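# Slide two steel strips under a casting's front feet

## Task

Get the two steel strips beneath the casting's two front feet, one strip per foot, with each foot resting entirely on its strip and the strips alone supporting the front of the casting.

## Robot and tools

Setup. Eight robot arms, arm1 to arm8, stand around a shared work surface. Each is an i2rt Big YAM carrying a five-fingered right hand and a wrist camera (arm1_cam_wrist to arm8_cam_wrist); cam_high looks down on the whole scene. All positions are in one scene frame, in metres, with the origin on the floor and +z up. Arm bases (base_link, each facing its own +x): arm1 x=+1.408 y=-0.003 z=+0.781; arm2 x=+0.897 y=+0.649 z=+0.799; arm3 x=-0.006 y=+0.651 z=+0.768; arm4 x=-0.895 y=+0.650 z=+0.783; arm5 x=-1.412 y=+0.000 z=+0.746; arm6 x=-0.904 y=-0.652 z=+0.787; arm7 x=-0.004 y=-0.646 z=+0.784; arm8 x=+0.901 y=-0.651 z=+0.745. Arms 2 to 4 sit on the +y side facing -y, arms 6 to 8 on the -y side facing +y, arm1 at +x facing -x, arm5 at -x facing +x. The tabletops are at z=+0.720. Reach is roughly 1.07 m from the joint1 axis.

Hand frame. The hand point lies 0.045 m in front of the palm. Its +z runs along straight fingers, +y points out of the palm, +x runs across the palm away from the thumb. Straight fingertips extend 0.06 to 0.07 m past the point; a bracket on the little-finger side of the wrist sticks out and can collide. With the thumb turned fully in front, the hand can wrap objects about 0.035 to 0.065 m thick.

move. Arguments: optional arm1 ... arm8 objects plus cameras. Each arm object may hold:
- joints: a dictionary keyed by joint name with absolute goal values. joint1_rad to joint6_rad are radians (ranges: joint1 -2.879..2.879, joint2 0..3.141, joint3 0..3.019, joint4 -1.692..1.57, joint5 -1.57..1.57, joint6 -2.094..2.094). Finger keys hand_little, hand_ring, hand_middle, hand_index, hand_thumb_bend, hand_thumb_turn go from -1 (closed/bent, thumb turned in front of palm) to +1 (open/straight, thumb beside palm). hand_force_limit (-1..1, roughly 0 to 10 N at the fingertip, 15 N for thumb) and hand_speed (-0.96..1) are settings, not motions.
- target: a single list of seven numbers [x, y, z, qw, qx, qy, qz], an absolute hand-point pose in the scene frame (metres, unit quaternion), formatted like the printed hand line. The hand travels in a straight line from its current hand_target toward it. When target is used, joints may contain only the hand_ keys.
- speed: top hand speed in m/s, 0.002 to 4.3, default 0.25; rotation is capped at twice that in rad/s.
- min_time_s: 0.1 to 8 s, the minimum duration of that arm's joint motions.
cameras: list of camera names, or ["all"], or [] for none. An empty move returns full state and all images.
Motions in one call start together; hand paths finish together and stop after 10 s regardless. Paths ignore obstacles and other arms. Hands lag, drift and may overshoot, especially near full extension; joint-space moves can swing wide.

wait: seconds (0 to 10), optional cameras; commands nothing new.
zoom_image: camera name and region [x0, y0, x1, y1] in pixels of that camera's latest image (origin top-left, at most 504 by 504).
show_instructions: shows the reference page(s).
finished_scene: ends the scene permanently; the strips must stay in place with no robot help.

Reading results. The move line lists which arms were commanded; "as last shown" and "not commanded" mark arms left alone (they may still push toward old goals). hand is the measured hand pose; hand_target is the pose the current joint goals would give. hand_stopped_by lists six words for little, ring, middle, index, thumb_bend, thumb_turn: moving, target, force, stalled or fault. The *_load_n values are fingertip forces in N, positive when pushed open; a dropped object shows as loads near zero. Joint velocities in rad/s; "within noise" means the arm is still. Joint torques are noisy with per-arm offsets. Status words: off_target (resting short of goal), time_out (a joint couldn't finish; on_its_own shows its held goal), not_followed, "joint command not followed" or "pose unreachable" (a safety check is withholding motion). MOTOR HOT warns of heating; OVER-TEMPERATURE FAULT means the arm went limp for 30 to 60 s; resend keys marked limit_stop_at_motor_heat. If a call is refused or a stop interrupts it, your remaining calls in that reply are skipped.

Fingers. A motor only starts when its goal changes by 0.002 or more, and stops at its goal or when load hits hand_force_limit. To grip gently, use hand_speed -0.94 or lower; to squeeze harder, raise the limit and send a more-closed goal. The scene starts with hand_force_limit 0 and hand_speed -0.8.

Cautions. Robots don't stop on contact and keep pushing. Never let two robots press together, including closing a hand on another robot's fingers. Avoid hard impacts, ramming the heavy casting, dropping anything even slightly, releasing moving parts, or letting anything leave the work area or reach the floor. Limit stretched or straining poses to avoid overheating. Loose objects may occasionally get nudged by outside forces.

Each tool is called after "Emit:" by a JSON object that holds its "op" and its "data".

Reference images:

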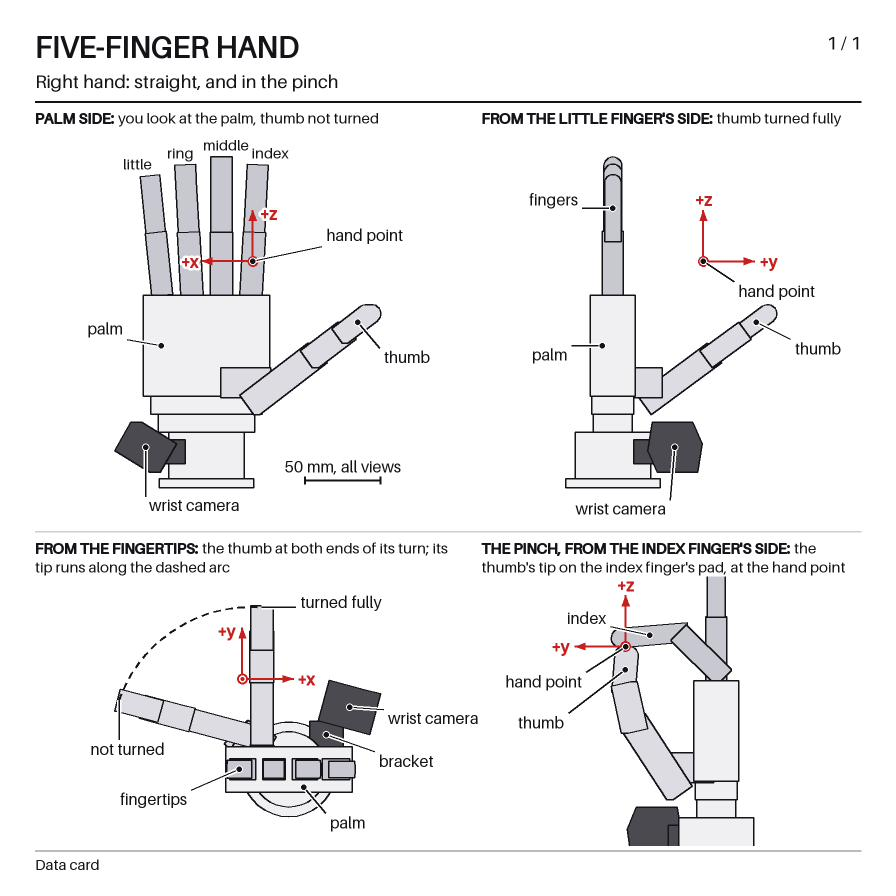

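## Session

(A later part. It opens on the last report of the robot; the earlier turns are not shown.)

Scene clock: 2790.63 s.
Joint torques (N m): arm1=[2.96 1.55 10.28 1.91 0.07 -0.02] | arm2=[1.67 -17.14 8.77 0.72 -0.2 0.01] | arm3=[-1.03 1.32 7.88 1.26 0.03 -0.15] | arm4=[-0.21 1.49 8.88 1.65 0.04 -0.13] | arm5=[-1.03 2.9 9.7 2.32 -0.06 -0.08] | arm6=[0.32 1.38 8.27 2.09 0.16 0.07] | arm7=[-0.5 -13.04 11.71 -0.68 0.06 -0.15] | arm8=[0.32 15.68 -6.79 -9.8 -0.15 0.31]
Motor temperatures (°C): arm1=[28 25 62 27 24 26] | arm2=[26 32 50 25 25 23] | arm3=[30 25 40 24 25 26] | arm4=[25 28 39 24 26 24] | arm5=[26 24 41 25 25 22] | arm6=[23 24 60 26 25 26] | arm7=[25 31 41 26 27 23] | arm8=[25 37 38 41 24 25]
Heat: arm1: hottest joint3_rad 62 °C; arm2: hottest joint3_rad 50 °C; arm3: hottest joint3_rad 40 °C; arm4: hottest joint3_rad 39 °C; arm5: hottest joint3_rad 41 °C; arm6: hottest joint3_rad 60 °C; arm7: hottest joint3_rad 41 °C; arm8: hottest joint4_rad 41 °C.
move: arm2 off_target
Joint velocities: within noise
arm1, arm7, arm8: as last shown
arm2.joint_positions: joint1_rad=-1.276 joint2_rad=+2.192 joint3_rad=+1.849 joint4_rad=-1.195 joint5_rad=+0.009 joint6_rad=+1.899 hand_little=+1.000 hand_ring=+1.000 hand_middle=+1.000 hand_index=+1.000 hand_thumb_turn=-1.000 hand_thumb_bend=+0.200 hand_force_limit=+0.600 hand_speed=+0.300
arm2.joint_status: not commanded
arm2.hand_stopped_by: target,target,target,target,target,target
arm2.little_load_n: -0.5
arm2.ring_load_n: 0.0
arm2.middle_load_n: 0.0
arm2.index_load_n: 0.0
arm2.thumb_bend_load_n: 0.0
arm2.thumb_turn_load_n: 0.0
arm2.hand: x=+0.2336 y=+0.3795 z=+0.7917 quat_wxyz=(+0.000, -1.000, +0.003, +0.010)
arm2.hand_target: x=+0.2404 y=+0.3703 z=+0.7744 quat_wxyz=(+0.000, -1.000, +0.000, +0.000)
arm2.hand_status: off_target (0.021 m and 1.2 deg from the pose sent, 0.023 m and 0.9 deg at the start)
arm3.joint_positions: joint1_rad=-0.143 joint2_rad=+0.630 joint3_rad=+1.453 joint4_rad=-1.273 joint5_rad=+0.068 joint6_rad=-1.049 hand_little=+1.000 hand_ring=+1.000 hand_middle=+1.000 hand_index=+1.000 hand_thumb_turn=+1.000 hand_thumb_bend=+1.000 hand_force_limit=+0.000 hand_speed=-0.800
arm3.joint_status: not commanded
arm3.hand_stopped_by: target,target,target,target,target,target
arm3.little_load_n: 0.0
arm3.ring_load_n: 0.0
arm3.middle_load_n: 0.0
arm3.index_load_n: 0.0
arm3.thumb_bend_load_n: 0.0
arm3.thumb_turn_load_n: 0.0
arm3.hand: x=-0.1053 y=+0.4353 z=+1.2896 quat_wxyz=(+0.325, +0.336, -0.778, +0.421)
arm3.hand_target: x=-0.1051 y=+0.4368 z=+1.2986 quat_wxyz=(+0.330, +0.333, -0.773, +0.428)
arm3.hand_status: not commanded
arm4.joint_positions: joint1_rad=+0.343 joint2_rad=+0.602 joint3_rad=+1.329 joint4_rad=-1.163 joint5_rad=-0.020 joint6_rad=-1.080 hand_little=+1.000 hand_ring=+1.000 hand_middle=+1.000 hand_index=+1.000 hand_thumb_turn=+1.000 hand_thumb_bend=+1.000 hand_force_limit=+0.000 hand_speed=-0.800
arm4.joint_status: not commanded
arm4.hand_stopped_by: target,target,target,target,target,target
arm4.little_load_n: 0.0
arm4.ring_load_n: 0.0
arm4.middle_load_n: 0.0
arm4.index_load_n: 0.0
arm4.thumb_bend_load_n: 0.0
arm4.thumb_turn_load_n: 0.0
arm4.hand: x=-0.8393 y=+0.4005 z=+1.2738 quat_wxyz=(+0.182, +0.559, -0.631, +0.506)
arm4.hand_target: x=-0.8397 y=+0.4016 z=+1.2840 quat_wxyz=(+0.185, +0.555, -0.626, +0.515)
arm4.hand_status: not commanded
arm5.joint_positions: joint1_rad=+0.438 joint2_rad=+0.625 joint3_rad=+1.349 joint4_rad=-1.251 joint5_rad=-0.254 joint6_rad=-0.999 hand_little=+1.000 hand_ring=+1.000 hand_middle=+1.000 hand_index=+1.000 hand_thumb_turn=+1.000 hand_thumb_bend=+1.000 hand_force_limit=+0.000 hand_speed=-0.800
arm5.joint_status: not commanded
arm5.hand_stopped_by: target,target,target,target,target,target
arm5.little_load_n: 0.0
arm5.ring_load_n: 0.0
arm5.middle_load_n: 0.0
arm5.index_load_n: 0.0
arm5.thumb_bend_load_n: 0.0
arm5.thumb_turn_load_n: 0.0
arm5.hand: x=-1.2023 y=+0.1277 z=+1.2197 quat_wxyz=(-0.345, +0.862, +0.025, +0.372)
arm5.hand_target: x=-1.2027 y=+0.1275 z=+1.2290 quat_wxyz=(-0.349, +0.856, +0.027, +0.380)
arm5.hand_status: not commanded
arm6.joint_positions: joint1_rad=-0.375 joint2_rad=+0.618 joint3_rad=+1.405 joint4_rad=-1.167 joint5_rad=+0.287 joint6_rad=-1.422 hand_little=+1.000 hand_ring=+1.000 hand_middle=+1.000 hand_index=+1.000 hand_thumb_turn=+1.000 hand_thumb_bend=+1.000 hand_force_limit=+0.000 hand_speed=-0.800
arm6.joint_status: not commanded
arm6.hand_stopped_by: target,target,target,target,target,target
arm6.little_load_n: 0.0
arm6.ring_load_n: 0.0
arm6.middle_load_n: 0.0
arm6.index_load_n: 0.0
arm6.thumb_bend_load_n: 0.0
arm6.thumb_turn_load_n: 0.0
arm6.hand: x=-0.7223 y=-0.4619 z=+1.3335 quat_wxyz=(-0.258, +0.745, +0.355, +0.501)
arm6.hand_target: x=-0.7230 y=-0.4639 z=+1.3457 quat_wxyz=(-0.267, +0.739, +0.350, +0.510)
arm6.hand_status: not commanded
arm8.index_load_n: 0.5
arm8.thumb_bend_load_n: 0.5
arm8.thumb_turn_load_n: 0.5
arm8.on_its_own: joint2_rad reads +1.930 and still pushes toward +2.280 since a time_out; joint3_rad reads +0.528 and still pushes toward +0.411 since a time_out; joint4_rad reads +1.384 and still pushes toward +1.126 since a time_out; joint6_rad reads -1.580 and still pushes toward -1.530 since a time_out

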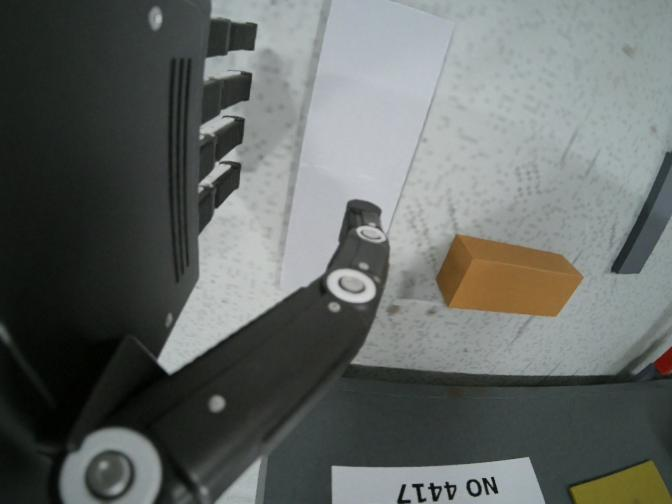

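Emit:
{"op": "move", "data": {"arm2": {"target": [0.243, 0.370, 0.768, 0, 1, 0, 0], "speed": 0.05}, "cameras": []}}

Emit:
{"op": "move", "data": {"arm2": {"target": [0.243, 0.339, 0.768, 0, 1, 0, 0], "speed": 0.03}, "cameras": ["cam_high", "arm2_cam_wrist"]}}

Emit:
{"op": "zoom_image", "data": {"camera": "cam_high", "region": [350, 290, 440, 360]}}

Scene clock: 2811.43 s.
Joint torques (N m): arm1=[3.02 1.49 10.25 1.89 0.08 -0.02] | arm2=[1.79 -17.14 7.41 1.26 -0.2 0.01] | arm3=[-1.2 1.67 8.06 1.48 0.07 -0.09] | arm4=[-0.21 1.55 8.92 1.66 0.05 -0.13] | arm5=[-0.91 3.08 9.69 2.37 -0.06 -0.08] | arm6=[0.44 1.38 8.27 2.07 0.15 0.06] | arm7=[-0.5 -12.92 11.64 -0.7 0.06 -0.15] | arm8=[0.21 15.68 -6.78 -9.77 -0.17 0.31]
Motor temperatures (°C): arm1=[28 25 62 27 24 26] | arm2=[26 32 49 25 24 23] | arm3=[30 25 40 24 25 26] | arm4=[25 28 39 24 26 24] | arm5=[26 24 41 25 25 22] | arm6=[23 24 60 26 25 26] | arm7=[25 31 41 26 27 23] | arm8=[25 37 38 41 23 25]
Heat: arm1: hottest joint3_rad 62 °C; arm2: hottest joint3_rad 49 °C; arm3: hottest joint3_rad 40 °C; arm4: hottest joint3_rad 39 °C; arm5: hottest joint3_rad 41 °C; arm6: hottest joint3_rad 60 °C; arm7: hottest joint3_rad 41 °C; arm8: hottest joint4_rad 41 °C.
move: arm2 off_target
Joint velocities: within noise
arm1, arm3, arm4, arm5, arm6, arm8: as last shown
arm1.thumb_bend_load_n: -0.5
arm2.joint_positions: joint1_rad=-1.276 joint2_rad=+2.191 joint3_rad=+1.846 joint4_rad=-1.190 joint5_rad=+0.009 joint6_rad=+1.901 hand_little=+1.000 hand_ring=+1.000 hand_middle=+1.000 hand_index=+1.000 hand_thumb_turn=-1.000 hand_thumb_bend=+0.200 hand_force_limit=+0.600 hand_speed=+0.300
arm2.joint_status: not commanded
arm2.hand_stopped_by: target,target,target,target,target,target
arm2.little_load_n: -0.5
arm2.ring_load_n: 0.0
arm2.middle_load_n: 0.0
arm2.index_load_n: 0.0
arm2.thumb_bend_load_n: 0.0
arm2.thumb_turn_load_n: 0.0
arm2.hand: x=+0.2336 y=+0.3796 z=+0.7912 quat_wxyz=(-0.001, -1.000, +0.004, +0.010)
arm2.hand_target: x=+0.2436 y=+0.3705 z=+0.7685 quat_wxyz=(+0.000, -1.000, +0.000, +0.000)
arm2.hand_status: off_target (0.027 m and 1.3 deg from the pose sent, 0.027 m and 1.2 deg at the start)
arm4.index_load_n: -0.5
arm5.little_load_n: -0.5
arm5.middle_load_n: 0.5
arm6.thumb_bend_load_n: -0.5
arm7.joint_positions: joint1_rad=-0.884 joint2_rad=+1.608 joint3_rad=+1.242 joint4_rad=-1.402 joint5_rad=+0.171 joint6_rad=+0.754 hand_little=+1.000 hand_ring=+1.000 hand_middle=+1.000 hand_index=+1.000 hand_thumb_turn=-1.000 hand_thumb_bend=+0.200 hand_force_limit=+0.000 hand_speed=+0.300
arm7.joint_status: not commanded
arm7.hand_stopped_by: target,target,target,target,target,target
arm7.little_load_n: 0.0
arm7.ring_load_n: 0.0
arm7.middle_load_n: 0.0
arm7.index_load_n: 0.0
arm7.thumb_bend_load_n: 0.0
arm7.thumb_turn_load_n: 0.0
arm7.hand: x=+0.2602 y=-0.3668 z=+0.8883 quat_wxyz=(+0.100, +0.699, -0.703, +0.087)
arm7.hand_target: x=+0.2697 y=-0.3603 z=+0.8999 quat_wxyz=(+0.086, +0.702, -0.702, +0.086)
arm7.hand_status: not commanded
arm8.thumb_bend_load_n: 0.0
arm8.on_its_own: joint2_rad reads +1.930 and still pushes toward +2.280 since a time_out; joint3_rad reads +0.528 and still pushes toward +0.411 since a time_out; joint4_rad reads +1.384 and still pushes toward +1.126 since a time_out; joint6_rad reads -1.580 and still pushes toward -1.530 since a time_out

Scene clock: 2813.07 s.
Joint torques (N m): arm1=[2.9 1.44 10.26 1.87 0.09 -0.02] | arm2=[2.55 -14.86 11.6 0.4 -0.88 -0.03] | arm3=[-1.08 1.73 8.01 1.55 0.13 -0.12] | arm4=[-0.09 1.61 8.94 1.66 0.05 -0.15] | arm5=[-0.91 3.08 9.8 2.43 -0.05 -0.11] | arm6=[0.32 1.38 8.28 2.07 0.16 0.07] | arm7=[-0.56 -12.69 11.64 -0.62 0.05 -0.15] | arm8=[0.21 15.74 -6.79 -9.83 -0.16 0.31]
Motor temperatures (°C): arm1=[28 25 62 27 24 26] | arm2=[26 32 49 25 24 23] | arm3=[30 25 40 24 25 26] | arm4=[25 28 39 24 26 24] | arm5=[26 24 41 25 25 22] | arm6=[23 24 60 26 25 26] | arm7=[25 31 41 26 27 23] | arm8=[25 37 38 41 23 25]
Heat: arm1: hottest joint3_rad 62 °C; arm2: hottest joint3_rad 49 °C; arm3: hottest joint3_rad 40 °C; arm4: hottest joint3_rad 39 °C; arm5: hottest joint3_rad 41 °C; arm6: hottest joint3_rad 60 °C; arm7: hottest joint3_rad 41 °C; arm8: hottest joint4_rad 41 °C.
move: arm2 off_target
Joint velocities: within noise
arm1, arm3, arm4, arm5, arm6, arm7, arm8: as last shown
arm1.thumb_bend_load_n: 0.0
arm2.joint_positions: joint1_rad=-1.242 joint2_rad=+2.191 joint3_rad=+1.846 joint4_rad=-1.190 joint5_rad=+0.026 joint6_rad=+1.946 hand_little=+1.000 hand_ring=+1.000 hand_middle=+1.000 hand_index=+1.000 hand_thumb_turn=-1.000 hand_thumb_bend=+0.200 hand_force_limit=+0.600 hand_speed=+0.300
arm2.joint_status: not commanded
arm2.hand_stopped_by: target,target,target,target,target,target
arm2.little_load_n: 0.0
arm2.ring_load_n: 0.0
arm2.middle_load_n: 0.0
arm2.index_load_n: -0.5
arm2.thumb_bend_load_n: 0.0
arm2.thumb_turn_load_n: 0.0
arm2.hand: x=+0.2393 y=+0.3616 z=+0.7907 quat_wxyz=(+0.006, -1.000, +0.009, +0.013)
arm2.hand_target: x=+0.2444 y=+0.3399 z=+0.7687 quat_wxyz=(+0.000, -1.000, +0.000, +0.000)
arm2.hand_status: off_target (0.032 m and 2.0 deg from the pose sent, 0.048 m and 1.3 deg at the start)
arm4.middle_load_n: -0.5
arm5.little_load_n: 0.0
arm5.middle_load_n: 0.0
arm6.thumb_bend_load_n: 0.0
arm7.middle_load_n: -0.5
arm8.index_load_n: 0.0
arm8.thumb_turn_load_n: 0.0
arm8.on_its_own: joint2_rad reads +1.930 and still pushes toward +2.280 since a time_out; joint3_rad reads +0.528 and still pushes toward +0.411 since a time_out; joint4_rad reads +1.384 and still pushes toward +1.126 since a time_out; joint6_rad reads -1.580 and still pushes toward -1.530 since a time_out
pictures: arm2_cam_wrist, cam_high

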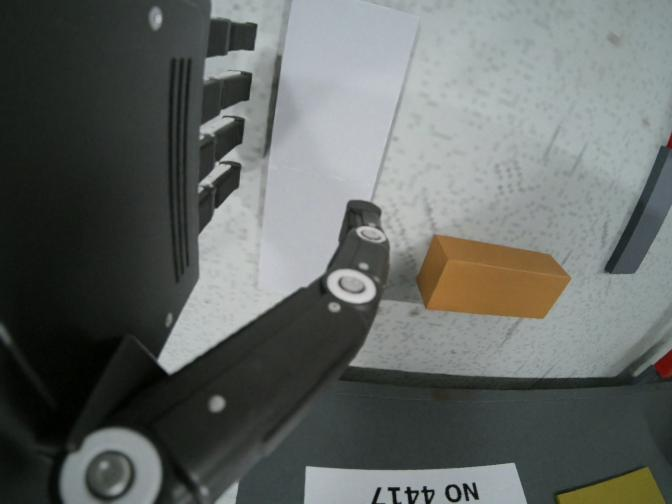

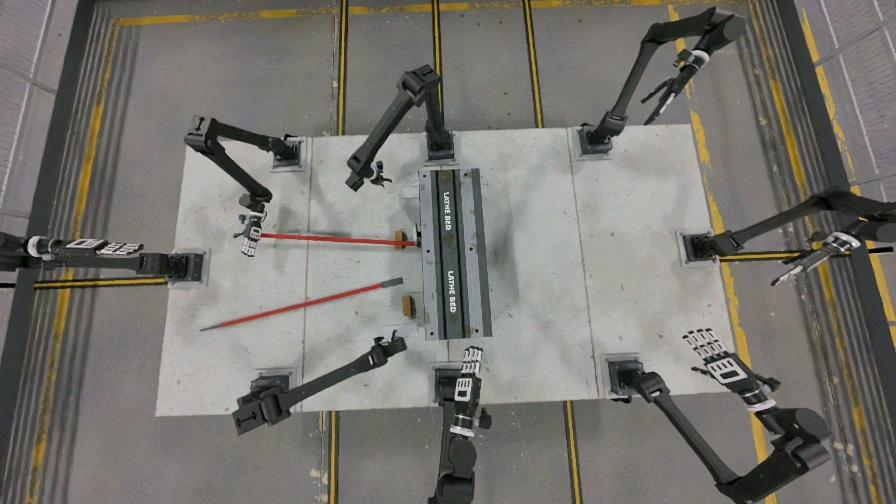

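Scaled by 5.600.

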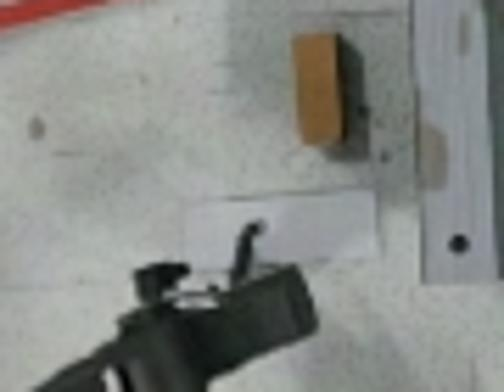

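Emit:
{"op": "move", "data": {"arm2": {"target": [0.240, 0.322, 0.766, 0, 1, 0, 0], "speed": 0.03}, "cameras": ["cam_high", "arm2_cam_wrist"]}}

Emit:
{"op": "zoom_image", "data": {"camera": "cam_high", "region": [350, 290, 440, 360]}}

Scene clock: 2818.13 s.
Joint torques (N m): arm1=[2.9 1.61 10.26 1.87 0.08 -0.02] | arm2=[3.43 -14.56 12.25 0.59 -0.98 -0.02] | arm3=[-1.49 1.08 7.92 1.33 0.11 -0.06] | arm4=[-0.09 1.61 8.91 1.63 0.05 -0.13] | arm5=[-1.03 3.02 9.61 2.37 -0.07 -0.08] | arm6=[0.44 1.44 8.27 2.07 0.15 0.06] | arm7=[-0.56 -12.86 11.63 -0.72 0.06 -0.16] | arm8=[0.21 15.68 -6.8 -9.78 -0.16 0.31]
Motor temperatures (°C): arm1=[28 25 62 27 24 26] | arm2=[26 33 50 25 25 23] | arm3=[30 25 40 24 25 26] | arm4=[25 28 39 24 26 24] | arm5=[26 24 41 25 25 22] | arm6=[23 24 60 26 25 26] | arm7=[25 31 41 26 27 23] | arm8=[25 37 38 41 23 25]
Heat: arm1: hottest joint3_rad 62 °C; arm2: hottest joint3_rad 50 °C; arm3: hottest joint3_rad 40 °C; arm4: hottest joint3_rad 39 °C; arm5: hottest joint3_rad 41 °C; arm6: hottest joint3_rad 60 °C; arm7: hottest joint3_rad 41 °C; arm8: hottest joint4_rad 41 °C.
move: arm2 off_target
Joint velocities: within noise
arm1, arm3, arm4, arm5, arm6, arm7, arm8: as last shown
arm2.joint_positions: joint1_rad=-1.232 joint2_rad=+2.210 joint3_rad=+1.879 joint4_rad=-1.211 joint5_rad=+0.028 joint6_rad=+1.969 hand_little=+1.000 hand_ring=+1.000 hand_middle=+1.000 hand_index=+1.000 hand_thumb_turn=-1.000 hand_thumb_bend=+0.200 hand_force_limit=+0.600 hand_speed=+0.300
arm2.joint_status: not commanded
arm2.hand_stopped_by: target,target,target,target,target,target
arm2.little_load_n: 0.0
arm2.ring_load_n: 0.0
arm2.middle_load_n: 0.0
arm2.index_load_n: 0.0
arm2.thumb_bend_load_n: 0.0
arm2.thumb_turn_load_n: -0.5
arm2.hand: x=+0.2359 y=+0.3539 z=+0.7901 quat_wxyz=(+0.008, -1.000, +0.015, +0.011)
arm2.hand_target: x=+0.2422 y=+0.3233 z=+0.7667 quat_wxyz=(+0.000, -1.000, +0.000, +0.000)
arm2.hand_status: off_target (0.040 m and 2.4 deg from the pose sent, 0.047 m and 2.0 deg at the start)
arm4.middle_load_n: 0.0
arm4.index_load_n: 0.0
arm7.middle_load_n: 0.0
arm8.thumb_turn_load_n: 0.5
arm8.on_its_own: joint2_rad reads +1.930 and still pushes toward +2.280 since a time_out; joint3_rad reads +0.528 and still pushes toward +0.411 since a time_out; joint4_rad reads +1.384 and still pushes toward +1.126 since a time_out; joint6_rad reads -1.580 and still pushes toward -1.530 since a time_out
pictures: arm2_cam_wrist, cam_high

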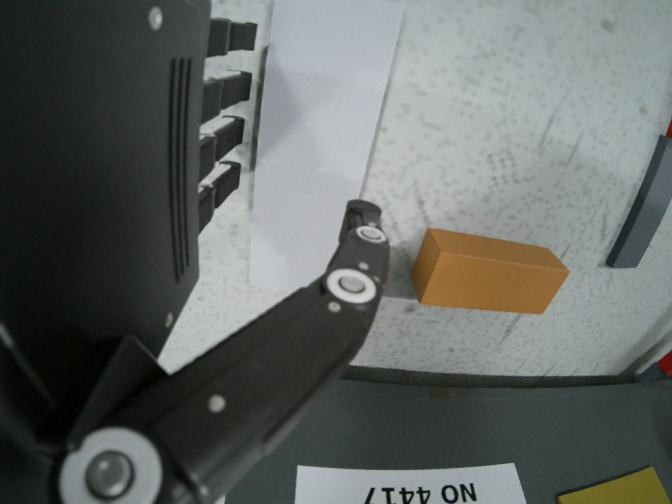

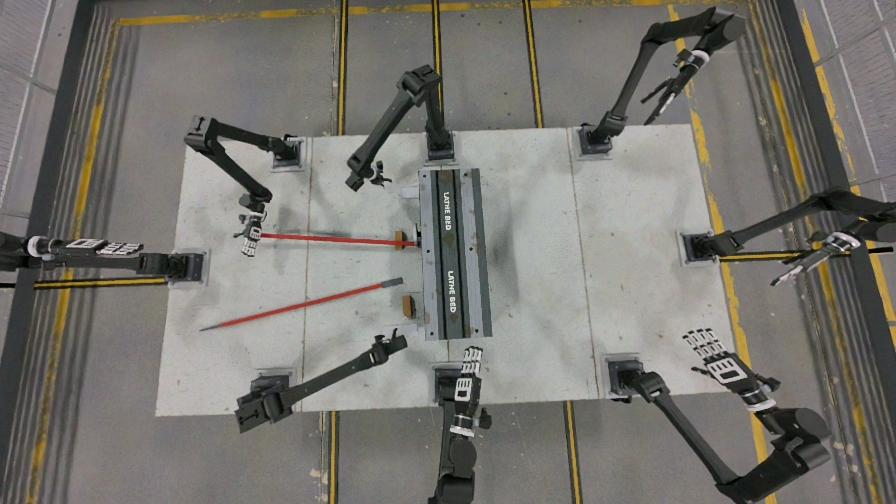

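Scaled by 5.600.

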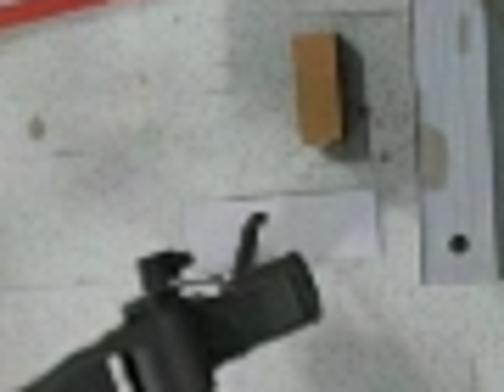

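Emit:
{"op": "move", "data": {"arm2": {"target": [0.240, 0.308, 0.766, 0, 1, 0, 0], "speed": 0.03}, "cameras": ["cam_high", "arm2_cam_wrist"]}}

Emit:
{"op": "zoom_image", "data": {"camera": "cam_high", "region": [350, 290, 440, 360]}}

Scene clock: 2822.83 s.
Joint torques (N m): arm1=[2.96 1.49 10.28 1.85 0.08 -0.02] | arm2=[3.66 -14.8 12.33 0.57 -1.23 -0.02] | arm3=[-1.03 0.79 7.77 1.54 0.05 -0.09] | arm4=[0.03 1.73 8.9 1.69 0.05 -0.15] | arm5=[-1.08 3.08 9.69 2.36 -0.08 -0.09] | arm6=[0.38 1.44 8.29 2.07 0.16 0.06] | arm7=[-0.32 -12.98 11.63 -0.68 0.06 -0.15] | arm8=[0.15 15.68 -6.79 -9.78 -0.16 0.31]
Motor temperatures (°C): arm1=[28 25 62 27 24 26] | arm2=[26 33 51 25 25 23] | arm3=[30 25 40 24 25 26] | arm4=[25 28 39 24 26 24] | arm5=[26 24 41 25 25 22] | arm6=[23 24 60 26 25 26] | arm7=[25 31 41 26 27 23] | arm8=[25 37 38 41 23 25]
Heat: arm1: hottest joint3_rad 62 °C; arm2: hottest joint3_rad 51 °C; arm3: hottest joint3_rad 40 °C; arm4: hottest joint3_rad 39 °C; arm5: hottest joint3_rad 41 °C; arm6: hottest joint3_rad 60 °C; arm7: hottest joint3_rad 41 °C; arm8: hottest joint4_rad 41 °C.
move: arm2 off_target
Joint velocities: arm1=[within noise] | arm2=[within noise] | arm3=[-0.005 0.005 -0.007 -0.012 0.007 -0.154] | arm4=[within noise] | arm5=[within noise] | arm6=[within noise] | arm7=[within noise] | arm8=[within noise]
arm1, arm3, arm4, arm5, arm6, arm7, arm8: as last shown
arm2.joint_positions: joint1_rad=-1.216 joint2_rad=+2.225 joint3_rad=+1.907 joint4_rad=-1.223 joint5_rad=+0.034 joint6_rad=+1.987 hand_little=+1.000 hand_ring=+1.000 hand_middle=+1.000 hand_index=+1.000 hand_thumb_turn=-1.000 hand_thumb_bend=+0.200 hand_force_limit=+0.600 hand_speed=+0.300
arm2.joint_status: not commanded
arm2.hand_stopped_by: target,target,target,target,target,target
arm2.little_load_n: 0.0
arm2.ring_load_n: 0.0
arm2.middle_load_n: 0.5
arm2.index_load_n: 0.0
arm2.thumb_bend_load_n: 0.0
arm2.thumb_turn_load_n: 0.0
arm2.hand: x=+0.2341 y=+0.3430 z=+0.7900 quat_wxyz=(+0.011, -1.000, +0.017, +0.012)
arm2.hand_target: x=+0.2424 y=+0.3096 z=+0.7668 quat_wxyz=(+0.000, -1.000, +0.000, +0.000)
arm2.hand_status: off_target (0.043 m and 2.7 deg from the pose sent, 0.052 m and 2.4 deg at the start)
arm5.thumb_turn_load_n: -0.5
arm8.thumb_turn_load_n: 0.0
arm8.on_its_own: joint2_rad reads +1.930 and still pushes toward +2.280 since a time_out; joint3_rad reads +0.528 and still pushes toward +0.411 since a time_out; joint4_rad reads +1.384 and still pushes toward +1.126 since a time_out; joint6_rad reads -1.580 and still pushes toward -1.530 since a time_out
pictures: arm2_cam_wrist, cam_high

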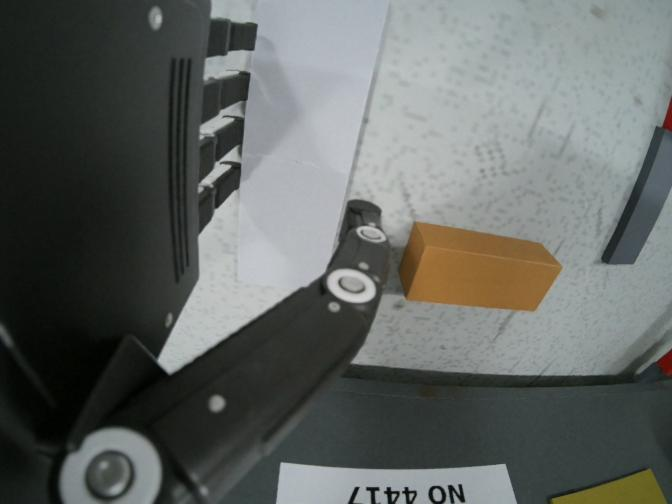

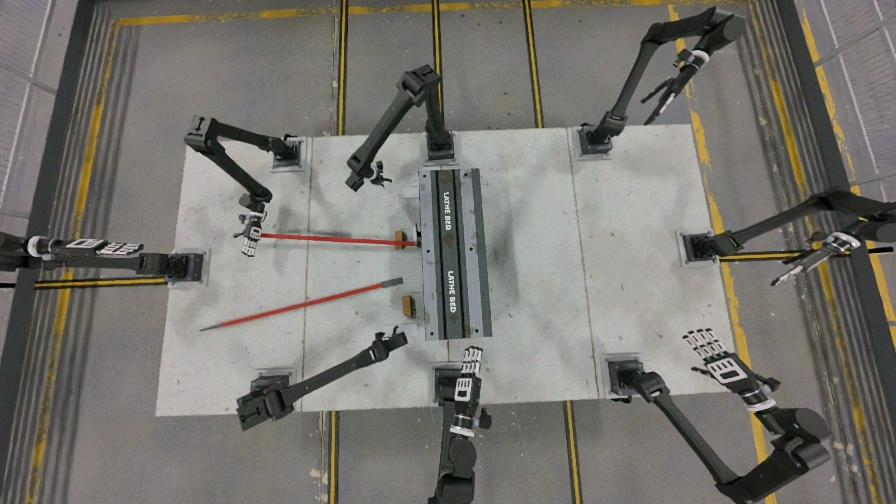

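Scaled by 5.600.

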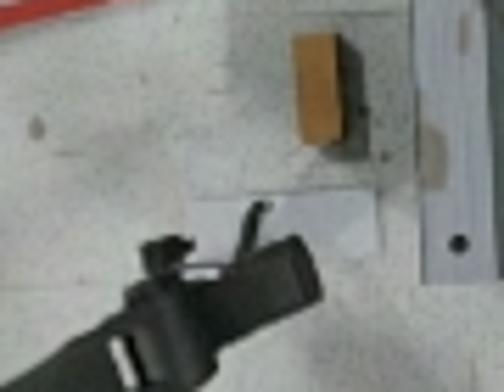

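Emit:
{"op": "zoom_image", "data": {"camera": "cam_high", "region": [376, 315, 426, 345]}}

Emit:
{"op": "zoom_image", "data": {"camera": "arm2_cam_wrist", "region": [190, 0, 430, 300]}}

Scaled by 10.080.

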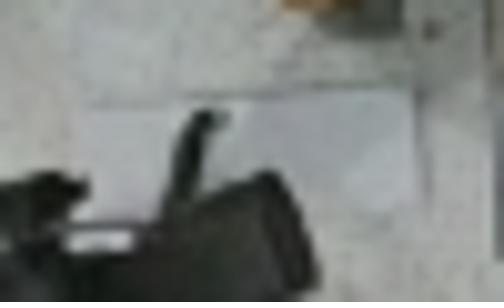

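Scaled by 1.680 from the camera's image (finer frame: 960x720).

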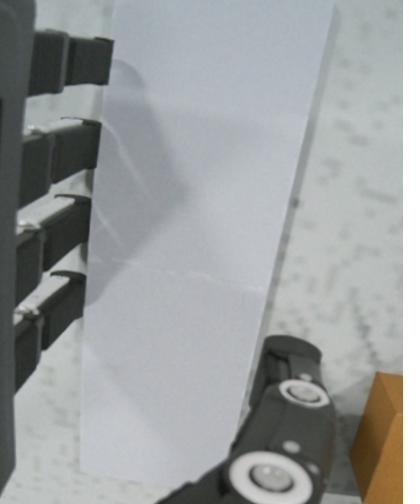

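Emit:
{"op": "move", "data": {"arm2": {"target": [0.241, 0.300, 0.766, 0, 1, 0, 0], "speed": 0.03}, "cameras": ["cam_high", "arm2_cam_wrist"]}}

Emit:
{"op": "zoom_image", "data": {"camera": "cam_high", "region": [376, 315, 426, 345]}}

Scene clock: 2848.10 s.
Joint torques (N m): arm1=[2.96 1.49 10.26 1.88 0.08 -0.02] | arm2=[4.42 -14.74 12.48 0.69 -1.23 -0.04] | arm3=[-0.67 1.85 8.08 1.59 0.05 -0.11] | arm4=[-0.15 1.67 8.88 1.63 0.05 -0.14] | arm5=[-1.2 3.25 9.74 2.4 -0.04 -0.07] | arm6=[0.5 1.38 8.29 2.09 0.15 0.06] | arm7=[-0.44 -12.81 11.63 -0.68 0.06 -0.15] | arm8=[0.26 15.62 -6.79 -9.81 -0.16 0.31]
Motor temperatures (°C): arm1=[28 25 62 27 24 26] | arm2=[27 32 53 25 26 23] | arm3=[30 25 40 24 25 26] | arm4=[25 28 39 24 26 24] | arm5=[26 24 41 25 25 22] | arm6=[23 24 60 26 25 26] | arm7=[25 31 41 26 27 23] | arm8=[25 37 38 41 23 25]
Heat: arm1: hottest joint3_rad 62 °C; arm2: hottest joint3_rad 53 °C; arm3: hottest joint3_rad 40 °C; arm4: hottest joint3_rad 39 °C; arm5: hottest joint3_rad 41 °C; arm6: hottest joint3_rad 60 °C; arm7: hottest joint3_rad 41 °C; arm8: hottest joint4_rad 41 °C.
move: arm2 off_target
Joint velocities: within noise
arm1.joint_positions: joint1_rad=-0.013 joint2_rad=+0.648 joint3_rad=+1.310 joint4_rad=-1.216 joint5_rad=-0.003 joint6_rad=-1.009 hand_little=+1.000 hand_ring=+1.000 hand_middle=+1.000 hand_index=+1.000 hand_thumb_turn=+1.000 hand_thumb_bend=+1.000 hand_force_limit=+1.000 hand_speed=+0.400
arm1.joint_status: not commanded
arm1.hand_stopped_by: target,target,target,target,target,target
arm1.little_load_n: 0.0
arm1.ring_load_n: 0.0
arm1.middle_load_n: 0.0
arm1.index_load_n: 0.0
arm1.thumb_bend_load_n: 0.0
arm1.thumb_turn_load_n: 0.0
arm1.hand: x=+1.1534 y=+0.0315 z=+1.2416 quat_wxyz=(-0.474, +0.247, +0.835, -0.128)
arm1.hand_target: x=+1.1520 y=+0.0280 z=+1.2642 quat_wxyz=(-0.496, +0.242, +0.823, -0.138)
arm1.hand_status: not commanded
arm2.joint_positions: joint1_rad=-1.215 joint2_rad=+2.229 joint3_rad=+1.914 joint4_rad=-1.230 joint5_rad=+0.034 joint6_rad=+1.998 hand_little=+1.000 hand_ring=+1.000 hand_middle=+1.000 hand_index=+1.000 hand_thumb_turn=-1.000 hand_thumb_bend=+0.200 hand_force_limit=+0.600 hand_speed=+0.300
arm2.joint_status: not commanded
arm2.hand_stopped_by: target,target,target,target,target,target
arm2.little_load_n: 0.0
arm2.ring_load_n: 0.0
arm2.middle_load_n: 0.0
arm2.index_load_n: 0.0
arm2.thumb_bend_load_n: 0.0
arm2.thumb_turn_load_n: 0.0
arm2.hand: x=+0.2334 y=+0.3427 z=+0.7897 quat_wxyz=(+0.012, -1.000, +0.022, +0.011)
arm2.hand_target: x=+0.2441 y=+0.3020 z=+0.7669 quat_wxyz=(+0.000, -1.000, +0.000, +0.000)
arm2.hand_status: off_target (0.049 m and 3.1 deg from the pose sent, 0.050 m and 2.7 deg at the start)
arm3, arm4, arm5, arm6, arm7, arm8: as last shown
arm5.thumb_turn_load_n: 0.0
arm6.ring_load_n: -0.5
arm7.middle_load_n: -0.5
arm8.thumb_turn_load_n: 0.5
arm8.on_its_own: joint2_rad reads +1.930 and still pushes toward +2.280 since a time_out; joint3_rad reads +0.528 and still pushes toward +0.411 since a time_out; joint4_rad reads +1.384 and still pushes toward +1.126 since a time_out; joint6_rad reads -1.580 and still pushes toward -1.530 since a time_out
pictures: arm2_cam_wrist, cam_high

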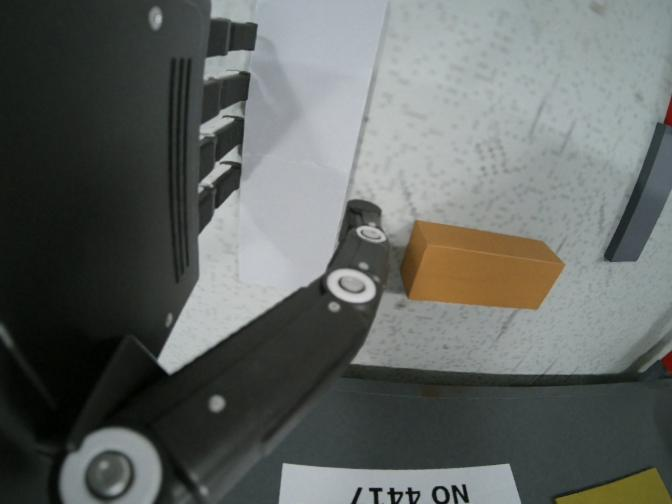

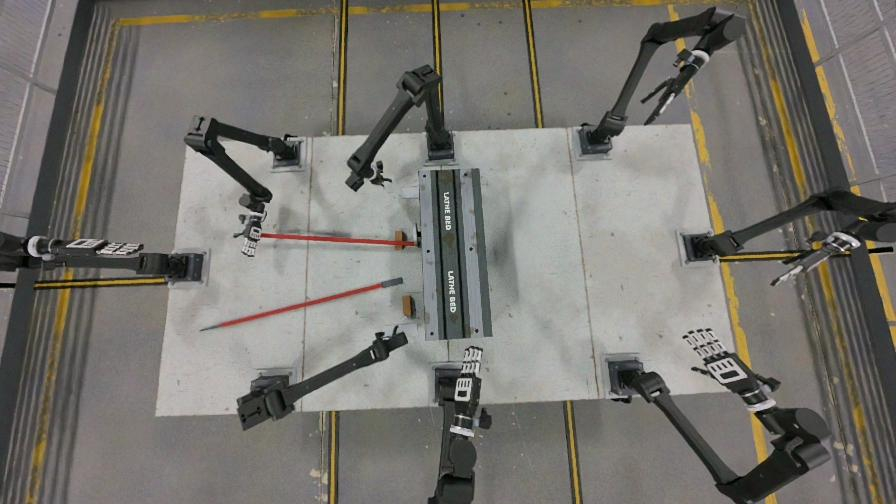

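Scaled by 10.080.

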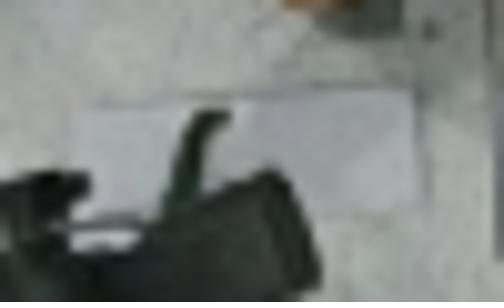

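Emit:
{"op": "move", "data": {"arm2": {"target": [0.241, 0.290, 0.768, 0, 1, 0, 0], "speed": 0.03}, "cameras": ["cam_high", "arm2_cam_wrist"]}}

Emit:
{"op": "zoom_image", "data": {"camera": "cam_high", "region": [376, 315, 426, 345]}}

Scene clock: 2853.00 s.
Joint torques (N m): arm1=[2.9 1.61 10.26 1.92 0.08 -0.03] | arm2=[3.9 -15.27 12.44 0.4 -1.33 -0.03] | arm3=[-0.97 1.14 8.09 1.57 0.03 -0.12] | arm4=[-0.15 1.55 8.91 1.66 0.06 -0.14] | arm5=[-0.97 3.37 9.76 2.41 -0.05 -0.07] | arm6=[0.32 1.38 8.28 2.07 0.15 0.07] | arm7=[-0.67 -12.86 11.66 -0.68 0.07 -0.15] | arm8=[0.21 15.68 -6.76 -9.8 -0.16 0.31]
Motor temperatures (°C): arm1=[28 25 62 27 24 26] | arm2=[27 32 53 25 27 23] | arm3=[30 25 40 24 25 26] | arm4=[25 28 39 24 26 24] | arm5=[26 24 41 25 25 22] | arm6=[23 24 60 26 25 26] | arm7=[25 31 41 26 27 23] | arm8=[25 37 37 41 23 25]
Heat: arm1: hottest joint3_rad 62 °C; arm2: hottest joint3_rad 53 °C; arm3: hottest joint3_rad 40 °C; arm4: hottest joint3_rad 39 °C; arm5: hottest joint3_rad 41 °C; arm6: hottest joint3_rad 60 °C; arm7: hottest joint3_rad 41 °C; arm8: hottest joint4_rad 41 °C.
move: arm2 off_target
Joint velocities: within noise
arm1, arm3, arm4, arm5, arm6, arm7, arm8: as last shown
arm2.joint_positions: joint1_rad=-1.194 joint2_rad=+2.245 joint3_rad=+1.943 joint4_rad=-1.240 joint5_rad=+0.037 joint6_rad=+2.013 hand_little=+1.000 hand_ring=+1.000 hand_middle=+1.000 hand_index=+1.000 hand_thumb_turn=-1.000 hand_thumb_bend=+0.200 hand_force_limit=+0.600 hand_speed=+0.300
arm2.joint_status: not commanded
arm2.hand_stopped_by: target,target,target,target,target,target
arm2.little_load_n: 0.0
arm2.ring_load_n: 0.0
arm2.middle_load_n: 0.0
arm2.index_load_n: 0.0
arm2.thumb_bend_load_n: 0.0
arm2.thumb_turn_load_n: 0.0
arm2.hand: x=+0.2329 y=+0.3273 z=+0.7902 quat_wxyz=(+0.012, -1.000, +0.018, +0.013)
arm2.hand_target: x=+0.2433 y=+0.2917 z=+0.7689 quat_wxyz=(+0.000, -1.000, +0.000, +0.000)
arm2.hand_status: off_target (0.044 m and 2.9 deg from the pose sent, 0.058 m and 3.1 deg at the start)
arm3.ring_load_n: -0.5
arm3.index_load_n: -0.5
arm6.ring_load_n: 0.0
arm7.middle_load_n: 0.0
arm7.thumb_turn_load_n: -0.5
arm8.thumb_turn_load_n: 0.0
arm8.on_its_own: joint2_rad reads +1.930 and still pushes toward +2.280 since a time_out; joint3_rad reads +0.528 and still pushes toward +0.411 since a time_out; joint4_rad reads +1.384 and still pushes toward +1.126 since a time_out; joint6_rad reads -1.580 and still pushes toward -1.530 since a time_out
pictures: arm2_cam_wrist, cam_high

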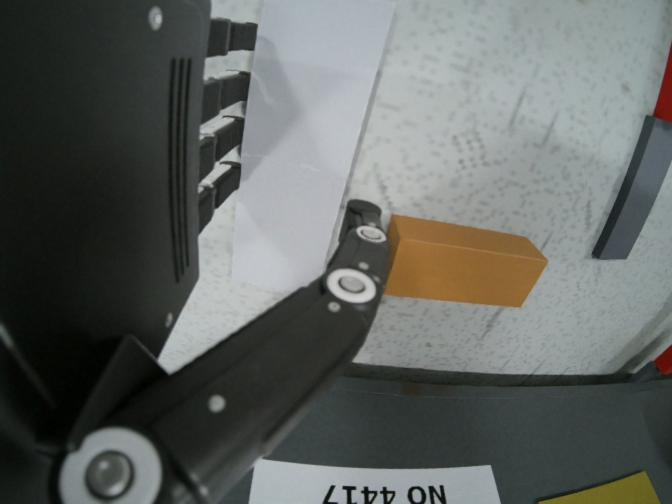

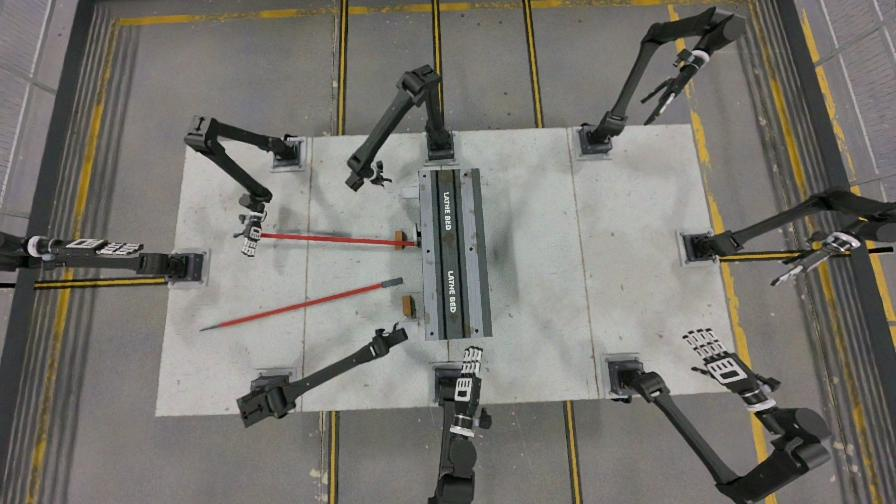

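Scaled by 10.080.

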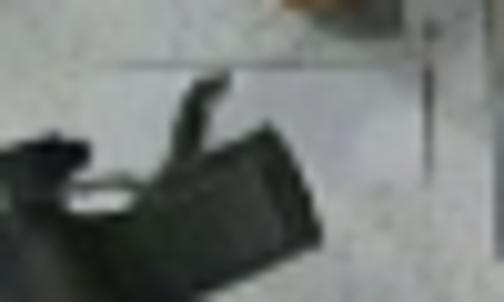

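Emit:
{"op": "move", "data": {"arm2": {"target": [0.243, 0.335, 0.86, 0, 1, 0, 0], "speed": 0.2}, "cameras": []}}

Emit:
{"op": "move", "data": {"arm2": {"target": [0.445, 0.326, 0.87, -0.0862, 0.7018, 0.7018, 0.0862], "speed": 0.25}, "cameras": ["cam_high", "arm2_cam_wrist"]}}

Emit:
{"op": "zoom_image", "data": {"camera": "cam_high", "region": [376, 315, 426, 345]}}

Scene clock: 2883.77 s.
Joint torques (N m): arm1=[3.08 1.55 10.29 1.89 0.08 -0.02] | arm2=[-0.03 -18.73 13.48 -0.27 -0.11 -0.17] | arm3=[-1.08 0.91 8.01 1.55 0.11 -0.13] | arm4=[-0.26 1.73 8.87 1.66 0.05 -0.13] | arm5=[-0.97 3.14 9.7 2.28 -0.05 -0.06] | arm6=[0.44 1.38 8.28 2.09 0.15 0.06] | arm7=[-0.5 -12.75 11.67 -0.75 0.07 -0.16] | arm8=[0.15 15.62 -6.79 -9.76 -0.16 0.31]
Motor temperatures (°C): arm1=[28 25 62 27 24 26] | arm2=[27 32 51 25 28 23] | arm3=[29 25 40 24 25 26] | arm4=[25 28 39 24 26 24] | arm5=[26 24 41 25 25 22] | arm6=[23 24 60 26 25 26] | arm7=[25 31 41 26 27 23] | arm8=[25 37 37 41 23 25]
Heat: arm1: hottest joint3_rad 62 °C; arm2: hottest joint3_rad 51 °C; arm3: hottest joint3_rad 40 °C; arm4: hottest joint3_rad 39 °C; arm5: hottest joint3_rad 41 °C; arm6: hottest joint3_rad 60 °C; arm7: hottest joint3_rad 41 °C; arm8: hottest joint4_rad 41 °C.
move: arm2 off_target
Joint velocities: within noise
arm1, arm3, arm4, arm5, arm6, arm7: as last shown
arm2.joint_positions: joint1_rad=-1.203 joint2_rad=+2.165 joint3_rad=+1.951 joint4_rad=-1.372 joint5_rad=+0.008 joint6_rad=+1.969 hand_little=+1.000 hand_ring=+1.000 hand_middle=+1.000 hand_index=+1.000 hand_thumb_turn=-1.000 hand_thumb_bend=+0.200 hand_force_limit=+0.600 hand_speed=+0.300
arm2.joint_status: not commanded
arm2.hand_stopped_by: target,target,target,target,target,target
arm2.little_load_n: 0.0
arm2.ring_load_n: 0.0
arm2.middle_load_n: 0.0
arm2.index_load_n: 0.0
arm2.thumb_bend_load_n: 0.0
arm2.thumb_turn_load_n: 0.0
arm2.hand: x=+0.2563 y=+0.3363 z=+0.8445 quat_wxyz=(+0.007, -1.000, +0.001, -0.013)
arm2.hand_target: x=+0.2436 y=+0.3353 z=+0.8601 quat_wxyz=(+0.000, -1.000, +0.000, +0.000)
arm2.hand_status: off_target (0.020 m and 1.7 deg from the pose sent, 0.071 m and 2.9 deg at the start)
arm3.ring_load_n: 0.0
arm3.index_load_n: 0.0
arm5.ring_load_n: -0.5
arm7.thumb_turn_load_n: 0.0
arm8.joint_positions: joint1_rad=-0.234 joint2_rad=+1.930 joint3_rad=+0.528 joint4_rad=+1.384 joint5_rad=-0.108 joint6_rad=-1.580 hand_little=+1.000 hand_ring=+1.000 hand_middle=+1.000 hand_index=+1.000 hand_thumb_turn=-1.000 hand_thumb_bend=+1.000 hand_force_limit=+0.200 hand_speed=-0.300
arm8.joint_status: not commanded
arm8.hand_stopped_by: target,target,target,target,target,target
arm8.little_load_n: 0.0
arm8.ring_load_n: 0.0
arm8.middle_load_n: 0.0
arm8.index_load_n: 0.0
arm8.thumb_bend_load_n: 0.0
arm8.thumb_turn_load_n: 0.5
arm8.on_its_own: joint2_rad reads +1.930 and still pushes toward +2.280 since a time_out; joint3_rad reads +0.528 and still pushes toward +0.411 since a time_out; joint4_rad reads +1.384 and still pushes toward +1.126 since a time_out; joint6_rad reads -1.580 and still pushes toward -1.530 since a time_out
arm8.hand: x=+1.0450 y=-0.1125 z=+0.7911 quat_wxyz=(-0.467, +0.522, +0.490, +0.518)
arm8.hand_target: x=+1.0130 y=-0.2805 z=+0.5418 quat_wxyz=(-0.294, +0.703, +0.588, +0.272)
arm8.hand_status: not commanded

Scene clock: 2887.83 s.
Joint torques (N m): arm1=[2.96 1.49 10.28 1.89 0.08 -0.03] | arm2=[0.67 -18.55 8.53 0.25 0.33 -0.2] | arm3=[-1.55 1.44 7.92 1.43 0.09 -0.11] | arm4=[-0.09 1.44 8.88 1.66 0.04 -0.14] | arm5=[-0.91 2.78 9.76 2.35 -0.06 -0.08] | arm6=[0.5 1.38 8.29 2.09 0.15 0.06] | arm7=[-0.5 -12.75 11.73 -0.65 0.06 -0.15] | arm8=[0.21 15.74 -6.78 -9.78 -0.16 0.31]
Motor temperatures (°C): arm1=[28 25 62 27 24 26] | arm2=[27 32 51 25 27 23] | arm3=[29 25 40 24 25 26] | arm4=[25 28 39 24 26 24] | arm5=[26 24 41 25 25 22] | arm6=[23 24 60 26 25 26] | arm7=[25 31 42 26 27 23] | arm8=[25 37 37 41 23 25]
Heat: arm1: hottest joint3_rad 62 °C; arm2: hottest joint3_rad 51 °C; arm3: hottest joint3_rad 40 °C; arm4: hottest joint3_rad 39 °C; arm5: hottest joint3_rad 41 °C; arm6: hottest joint3_rad 60 °C; arm7: hottest joint3_rad 42 °C; arm8: hottest joint4_rad 41 °C.
move: arm2 done
Joint velocities: within noise
arm1, arm7, arm8: as last shown
arm2.joint_positions: joint1_rad=-1.012 joint2_rad=+2.042 joint3_rad=+1.793 joint4_rad=-1.462 joint5_rad=+0.208 joint6_rad=+0.614 hand_little=+1.000 hand_ring=+1.000 hand_middle=+1.000 hand_index=+1.000 hand_thumb_turn=-1.000 hand_thumb_bend=+0.200 hand_force_limit=+0.600 hand_speed=+0.300
arm2.joint_status: not commanded
arm2.hand_stopped_by: target,target,target,target,target,target
arm2.little_load_n: 0.0
arm2.ring_load_n: 0.0
arm2.middle_load_n: 0.0
arm2.index_load_n: 0.0
arm2.thumb_bend_load_n: 0.0
arm2.thumb_turn_load_n: 0.0
arm2.hand: x=+0.4443 y=+0.3264 z=+0.8649 quat_wxyz=(+0.084, -0.705, -0.698, -0.094)
arm2.hand_target: x=+0.4450 y=+0.3259 z=+0.8700 quat_wxyz=(+0.086, -0.702, -0.702, -0.086)
arm2.hand_status: done (0.005 m and 1.1 deg from the pose sent, 0.191 m and 90.7 deg at the start)
arm3.joint_positions: joint1_rad=-0.143 joint2_rad=+0.630 joint3_rad=+1.453 joint4_rad=-1.273 joint5_rad=+0.068 joint6_rad=-1.049 hand_little=+1.000 hand_ring=+1.000 hand_middle=+1.000 hand_index=+1.000 hand_thumb_turn=+1.000 hand_thumb_bend=+1.000 hand_force_limit=+0.000 hand_speed=-0.800
arm3.joint_status: not commanded
arm3.hand_stopped_by: target,target,target,target,target,target
arm3.little_load_n: 0.0
arm3.ring_load_n: 0.0
arm3.middle_load_n: 0.0
arm3.index_load_n: 0.0
arm3.thumb_bend_load_n: 0.0
arm3.thumb_turn_load_n: 0.0
arm3.hand: x=-0.1053 y=+0.4353 z=+1.2896 quat_wxyz=(+0.325, +0.336, -0.778, +0.421)
arm3.hand_target: x=-0.1051 y=+0.4368 z=+1.2986 quat_wxyz=(+0.330, +0.333, -0.773, +0.428)
arm3.hand_status: not commanded
arm4.joint_positions: joint1_rad=+0.343 joint2_rad=+0.602 joint3_rad=+1.329 joint4_rad=-1.163 joint5_rad=-0.020 joint6_rad=-1.080 hand_little=+1.000 hand_ring=+1.000 hand_middle=+1.000 hand_index=+1.000 hand_thumb_turn=+1.000 hand_thumb_bend=+1.000 hand_force_limit=+0.000 hand_speed=-0.800
arm4.joint_status: not commanded
arm4.hand_stopped_by: target,target,target,target,target,target
arm4.little_load_n: 0.0
arm4.ring_load_n: -0.5
arm4.middle_load_n: 0.0
arm4.index_load_n: 0.0
arm4.thumb_bend_load_n: 0.0
arm4.thumb_turn_load_n: 0.0
arm4.hand: x=-0.8393 y=+0.4005 z=+1.2738 quat_wxyz=(+0.182, +0.559, -0.631, +0.506)
arm4.hand_target: x=-0.8397 y=+0.4016 z=+1.2840 quat_wxyz=(+0.185, +0.555, -0.626, +0.515)
arm4.hand_status: not commanded
arm5.joint_positions: joint1_rad=+0.438 joint2_rad=+0.625 joint3_rad=+1.349 joint4_rad=-1.251 joint5_rad=-0.254 joint6_rad=-0.999 hand_little=+1.000 hand_ring=+1.000 hand_middle=+1.000 hand_index=+1.000 hand_thumb_turn=+1.000 hand_thumb_bend=+1.000 hand_force_limit=+0.000 hand_speed=-0.800
arm5.joint_status: not commanded
arm5.hand_stopped_by: target,target,target,target,target,target
arm5.little_load_n: 0.0
arm5.ring_load_n: 0.0
arm5.middle_load_n: 0.0
arm5.index_load_n: 0.0
arm5.thumb_bend_load_n: 0.0
arm5.thumb_turn_load_n: 0.0
arm5.hand: x=-1.2023 y=+0.1277 z=+1.2197 quat_wxyz=(-0.345, +0.862, +0.025, +0.372)
arm5.hand_target: x=-1.2027 y=+0.1275 z=+1.2290 quat_wxyz=(-0.349, +0.856, +0.027, +0.380)
arm5.hand_status: not commanded
arm6.joint_positions: joint1_rad=-0.375 joint2_rad=+0.618 joint3_rad=+1.405 joint4_rad=-1.167 joint5_rad=+0.287 joint6_rad=-1.422 hand_little=+1.000 hand_ring=+1.000 hand_middle=+1.000 hand_index=+1.000 hand_thumb_turn=+1.000 hand_thumb_bend=+1.000 hand_force_limit=+0.000 hand_speed=-0.800
arm6.joint_status: not commanded
arm6.hand_stopped_by: target,target,target,target,target,target
arm6.little_load_n: 0.0
arm6.ring_load_n: 0.0
arm6.middle_load_n: 0.0
arm6.index_load_n: 0.0
arm6.thumb_bend_load_n: 0.0
arm6.thumb_turn_load_n: 0.0
arm6.hand: x=-0.7223 y=-0.4619 z=+1.3335 quat_wxyz=(-0.258, +0.745, +0.355, +0.501)
arm6.hand_target: x=-0.7230 y=-0.4639 z=+1.3457 quat_wxyz=(-0.267, +0.739, +0.350, +0.510)
arm6.hand_status: not commanded
arm7.thumb_turn_load_n: 0.5
arm8.on_its_own: joint2_rad reads +1.930 and still pushes toward +2.280 since a time_out; joint3_rad reads +0.528 and still pushes toward +0.411 since a time_out; joint4_rad reads +1.384 and still pushes toward +1.126 since a time_out; joint6_rad reads -1.580 and still pushes toward -1.530 since a time_out
pictures: arm2_cam_wrist, cam_high

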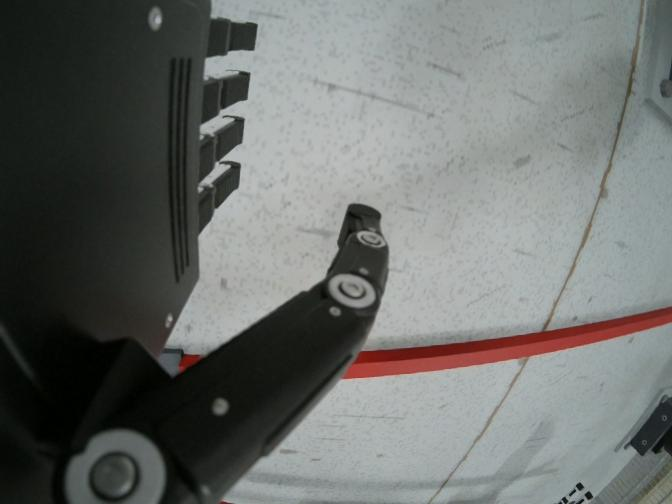

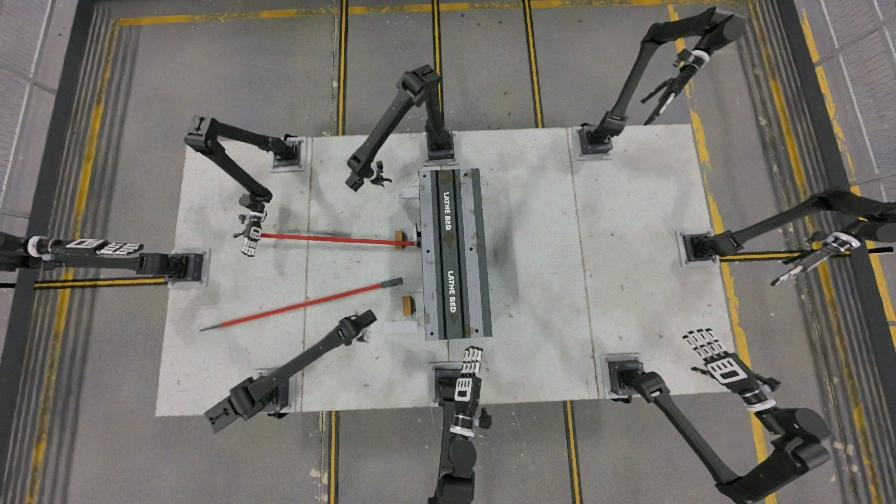

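Scaled by 10.080.

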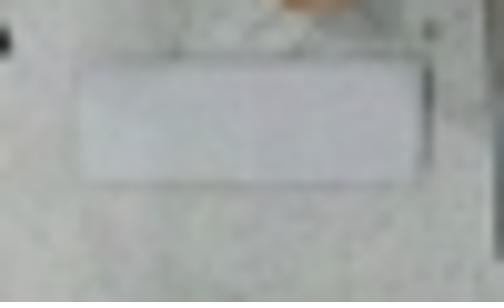

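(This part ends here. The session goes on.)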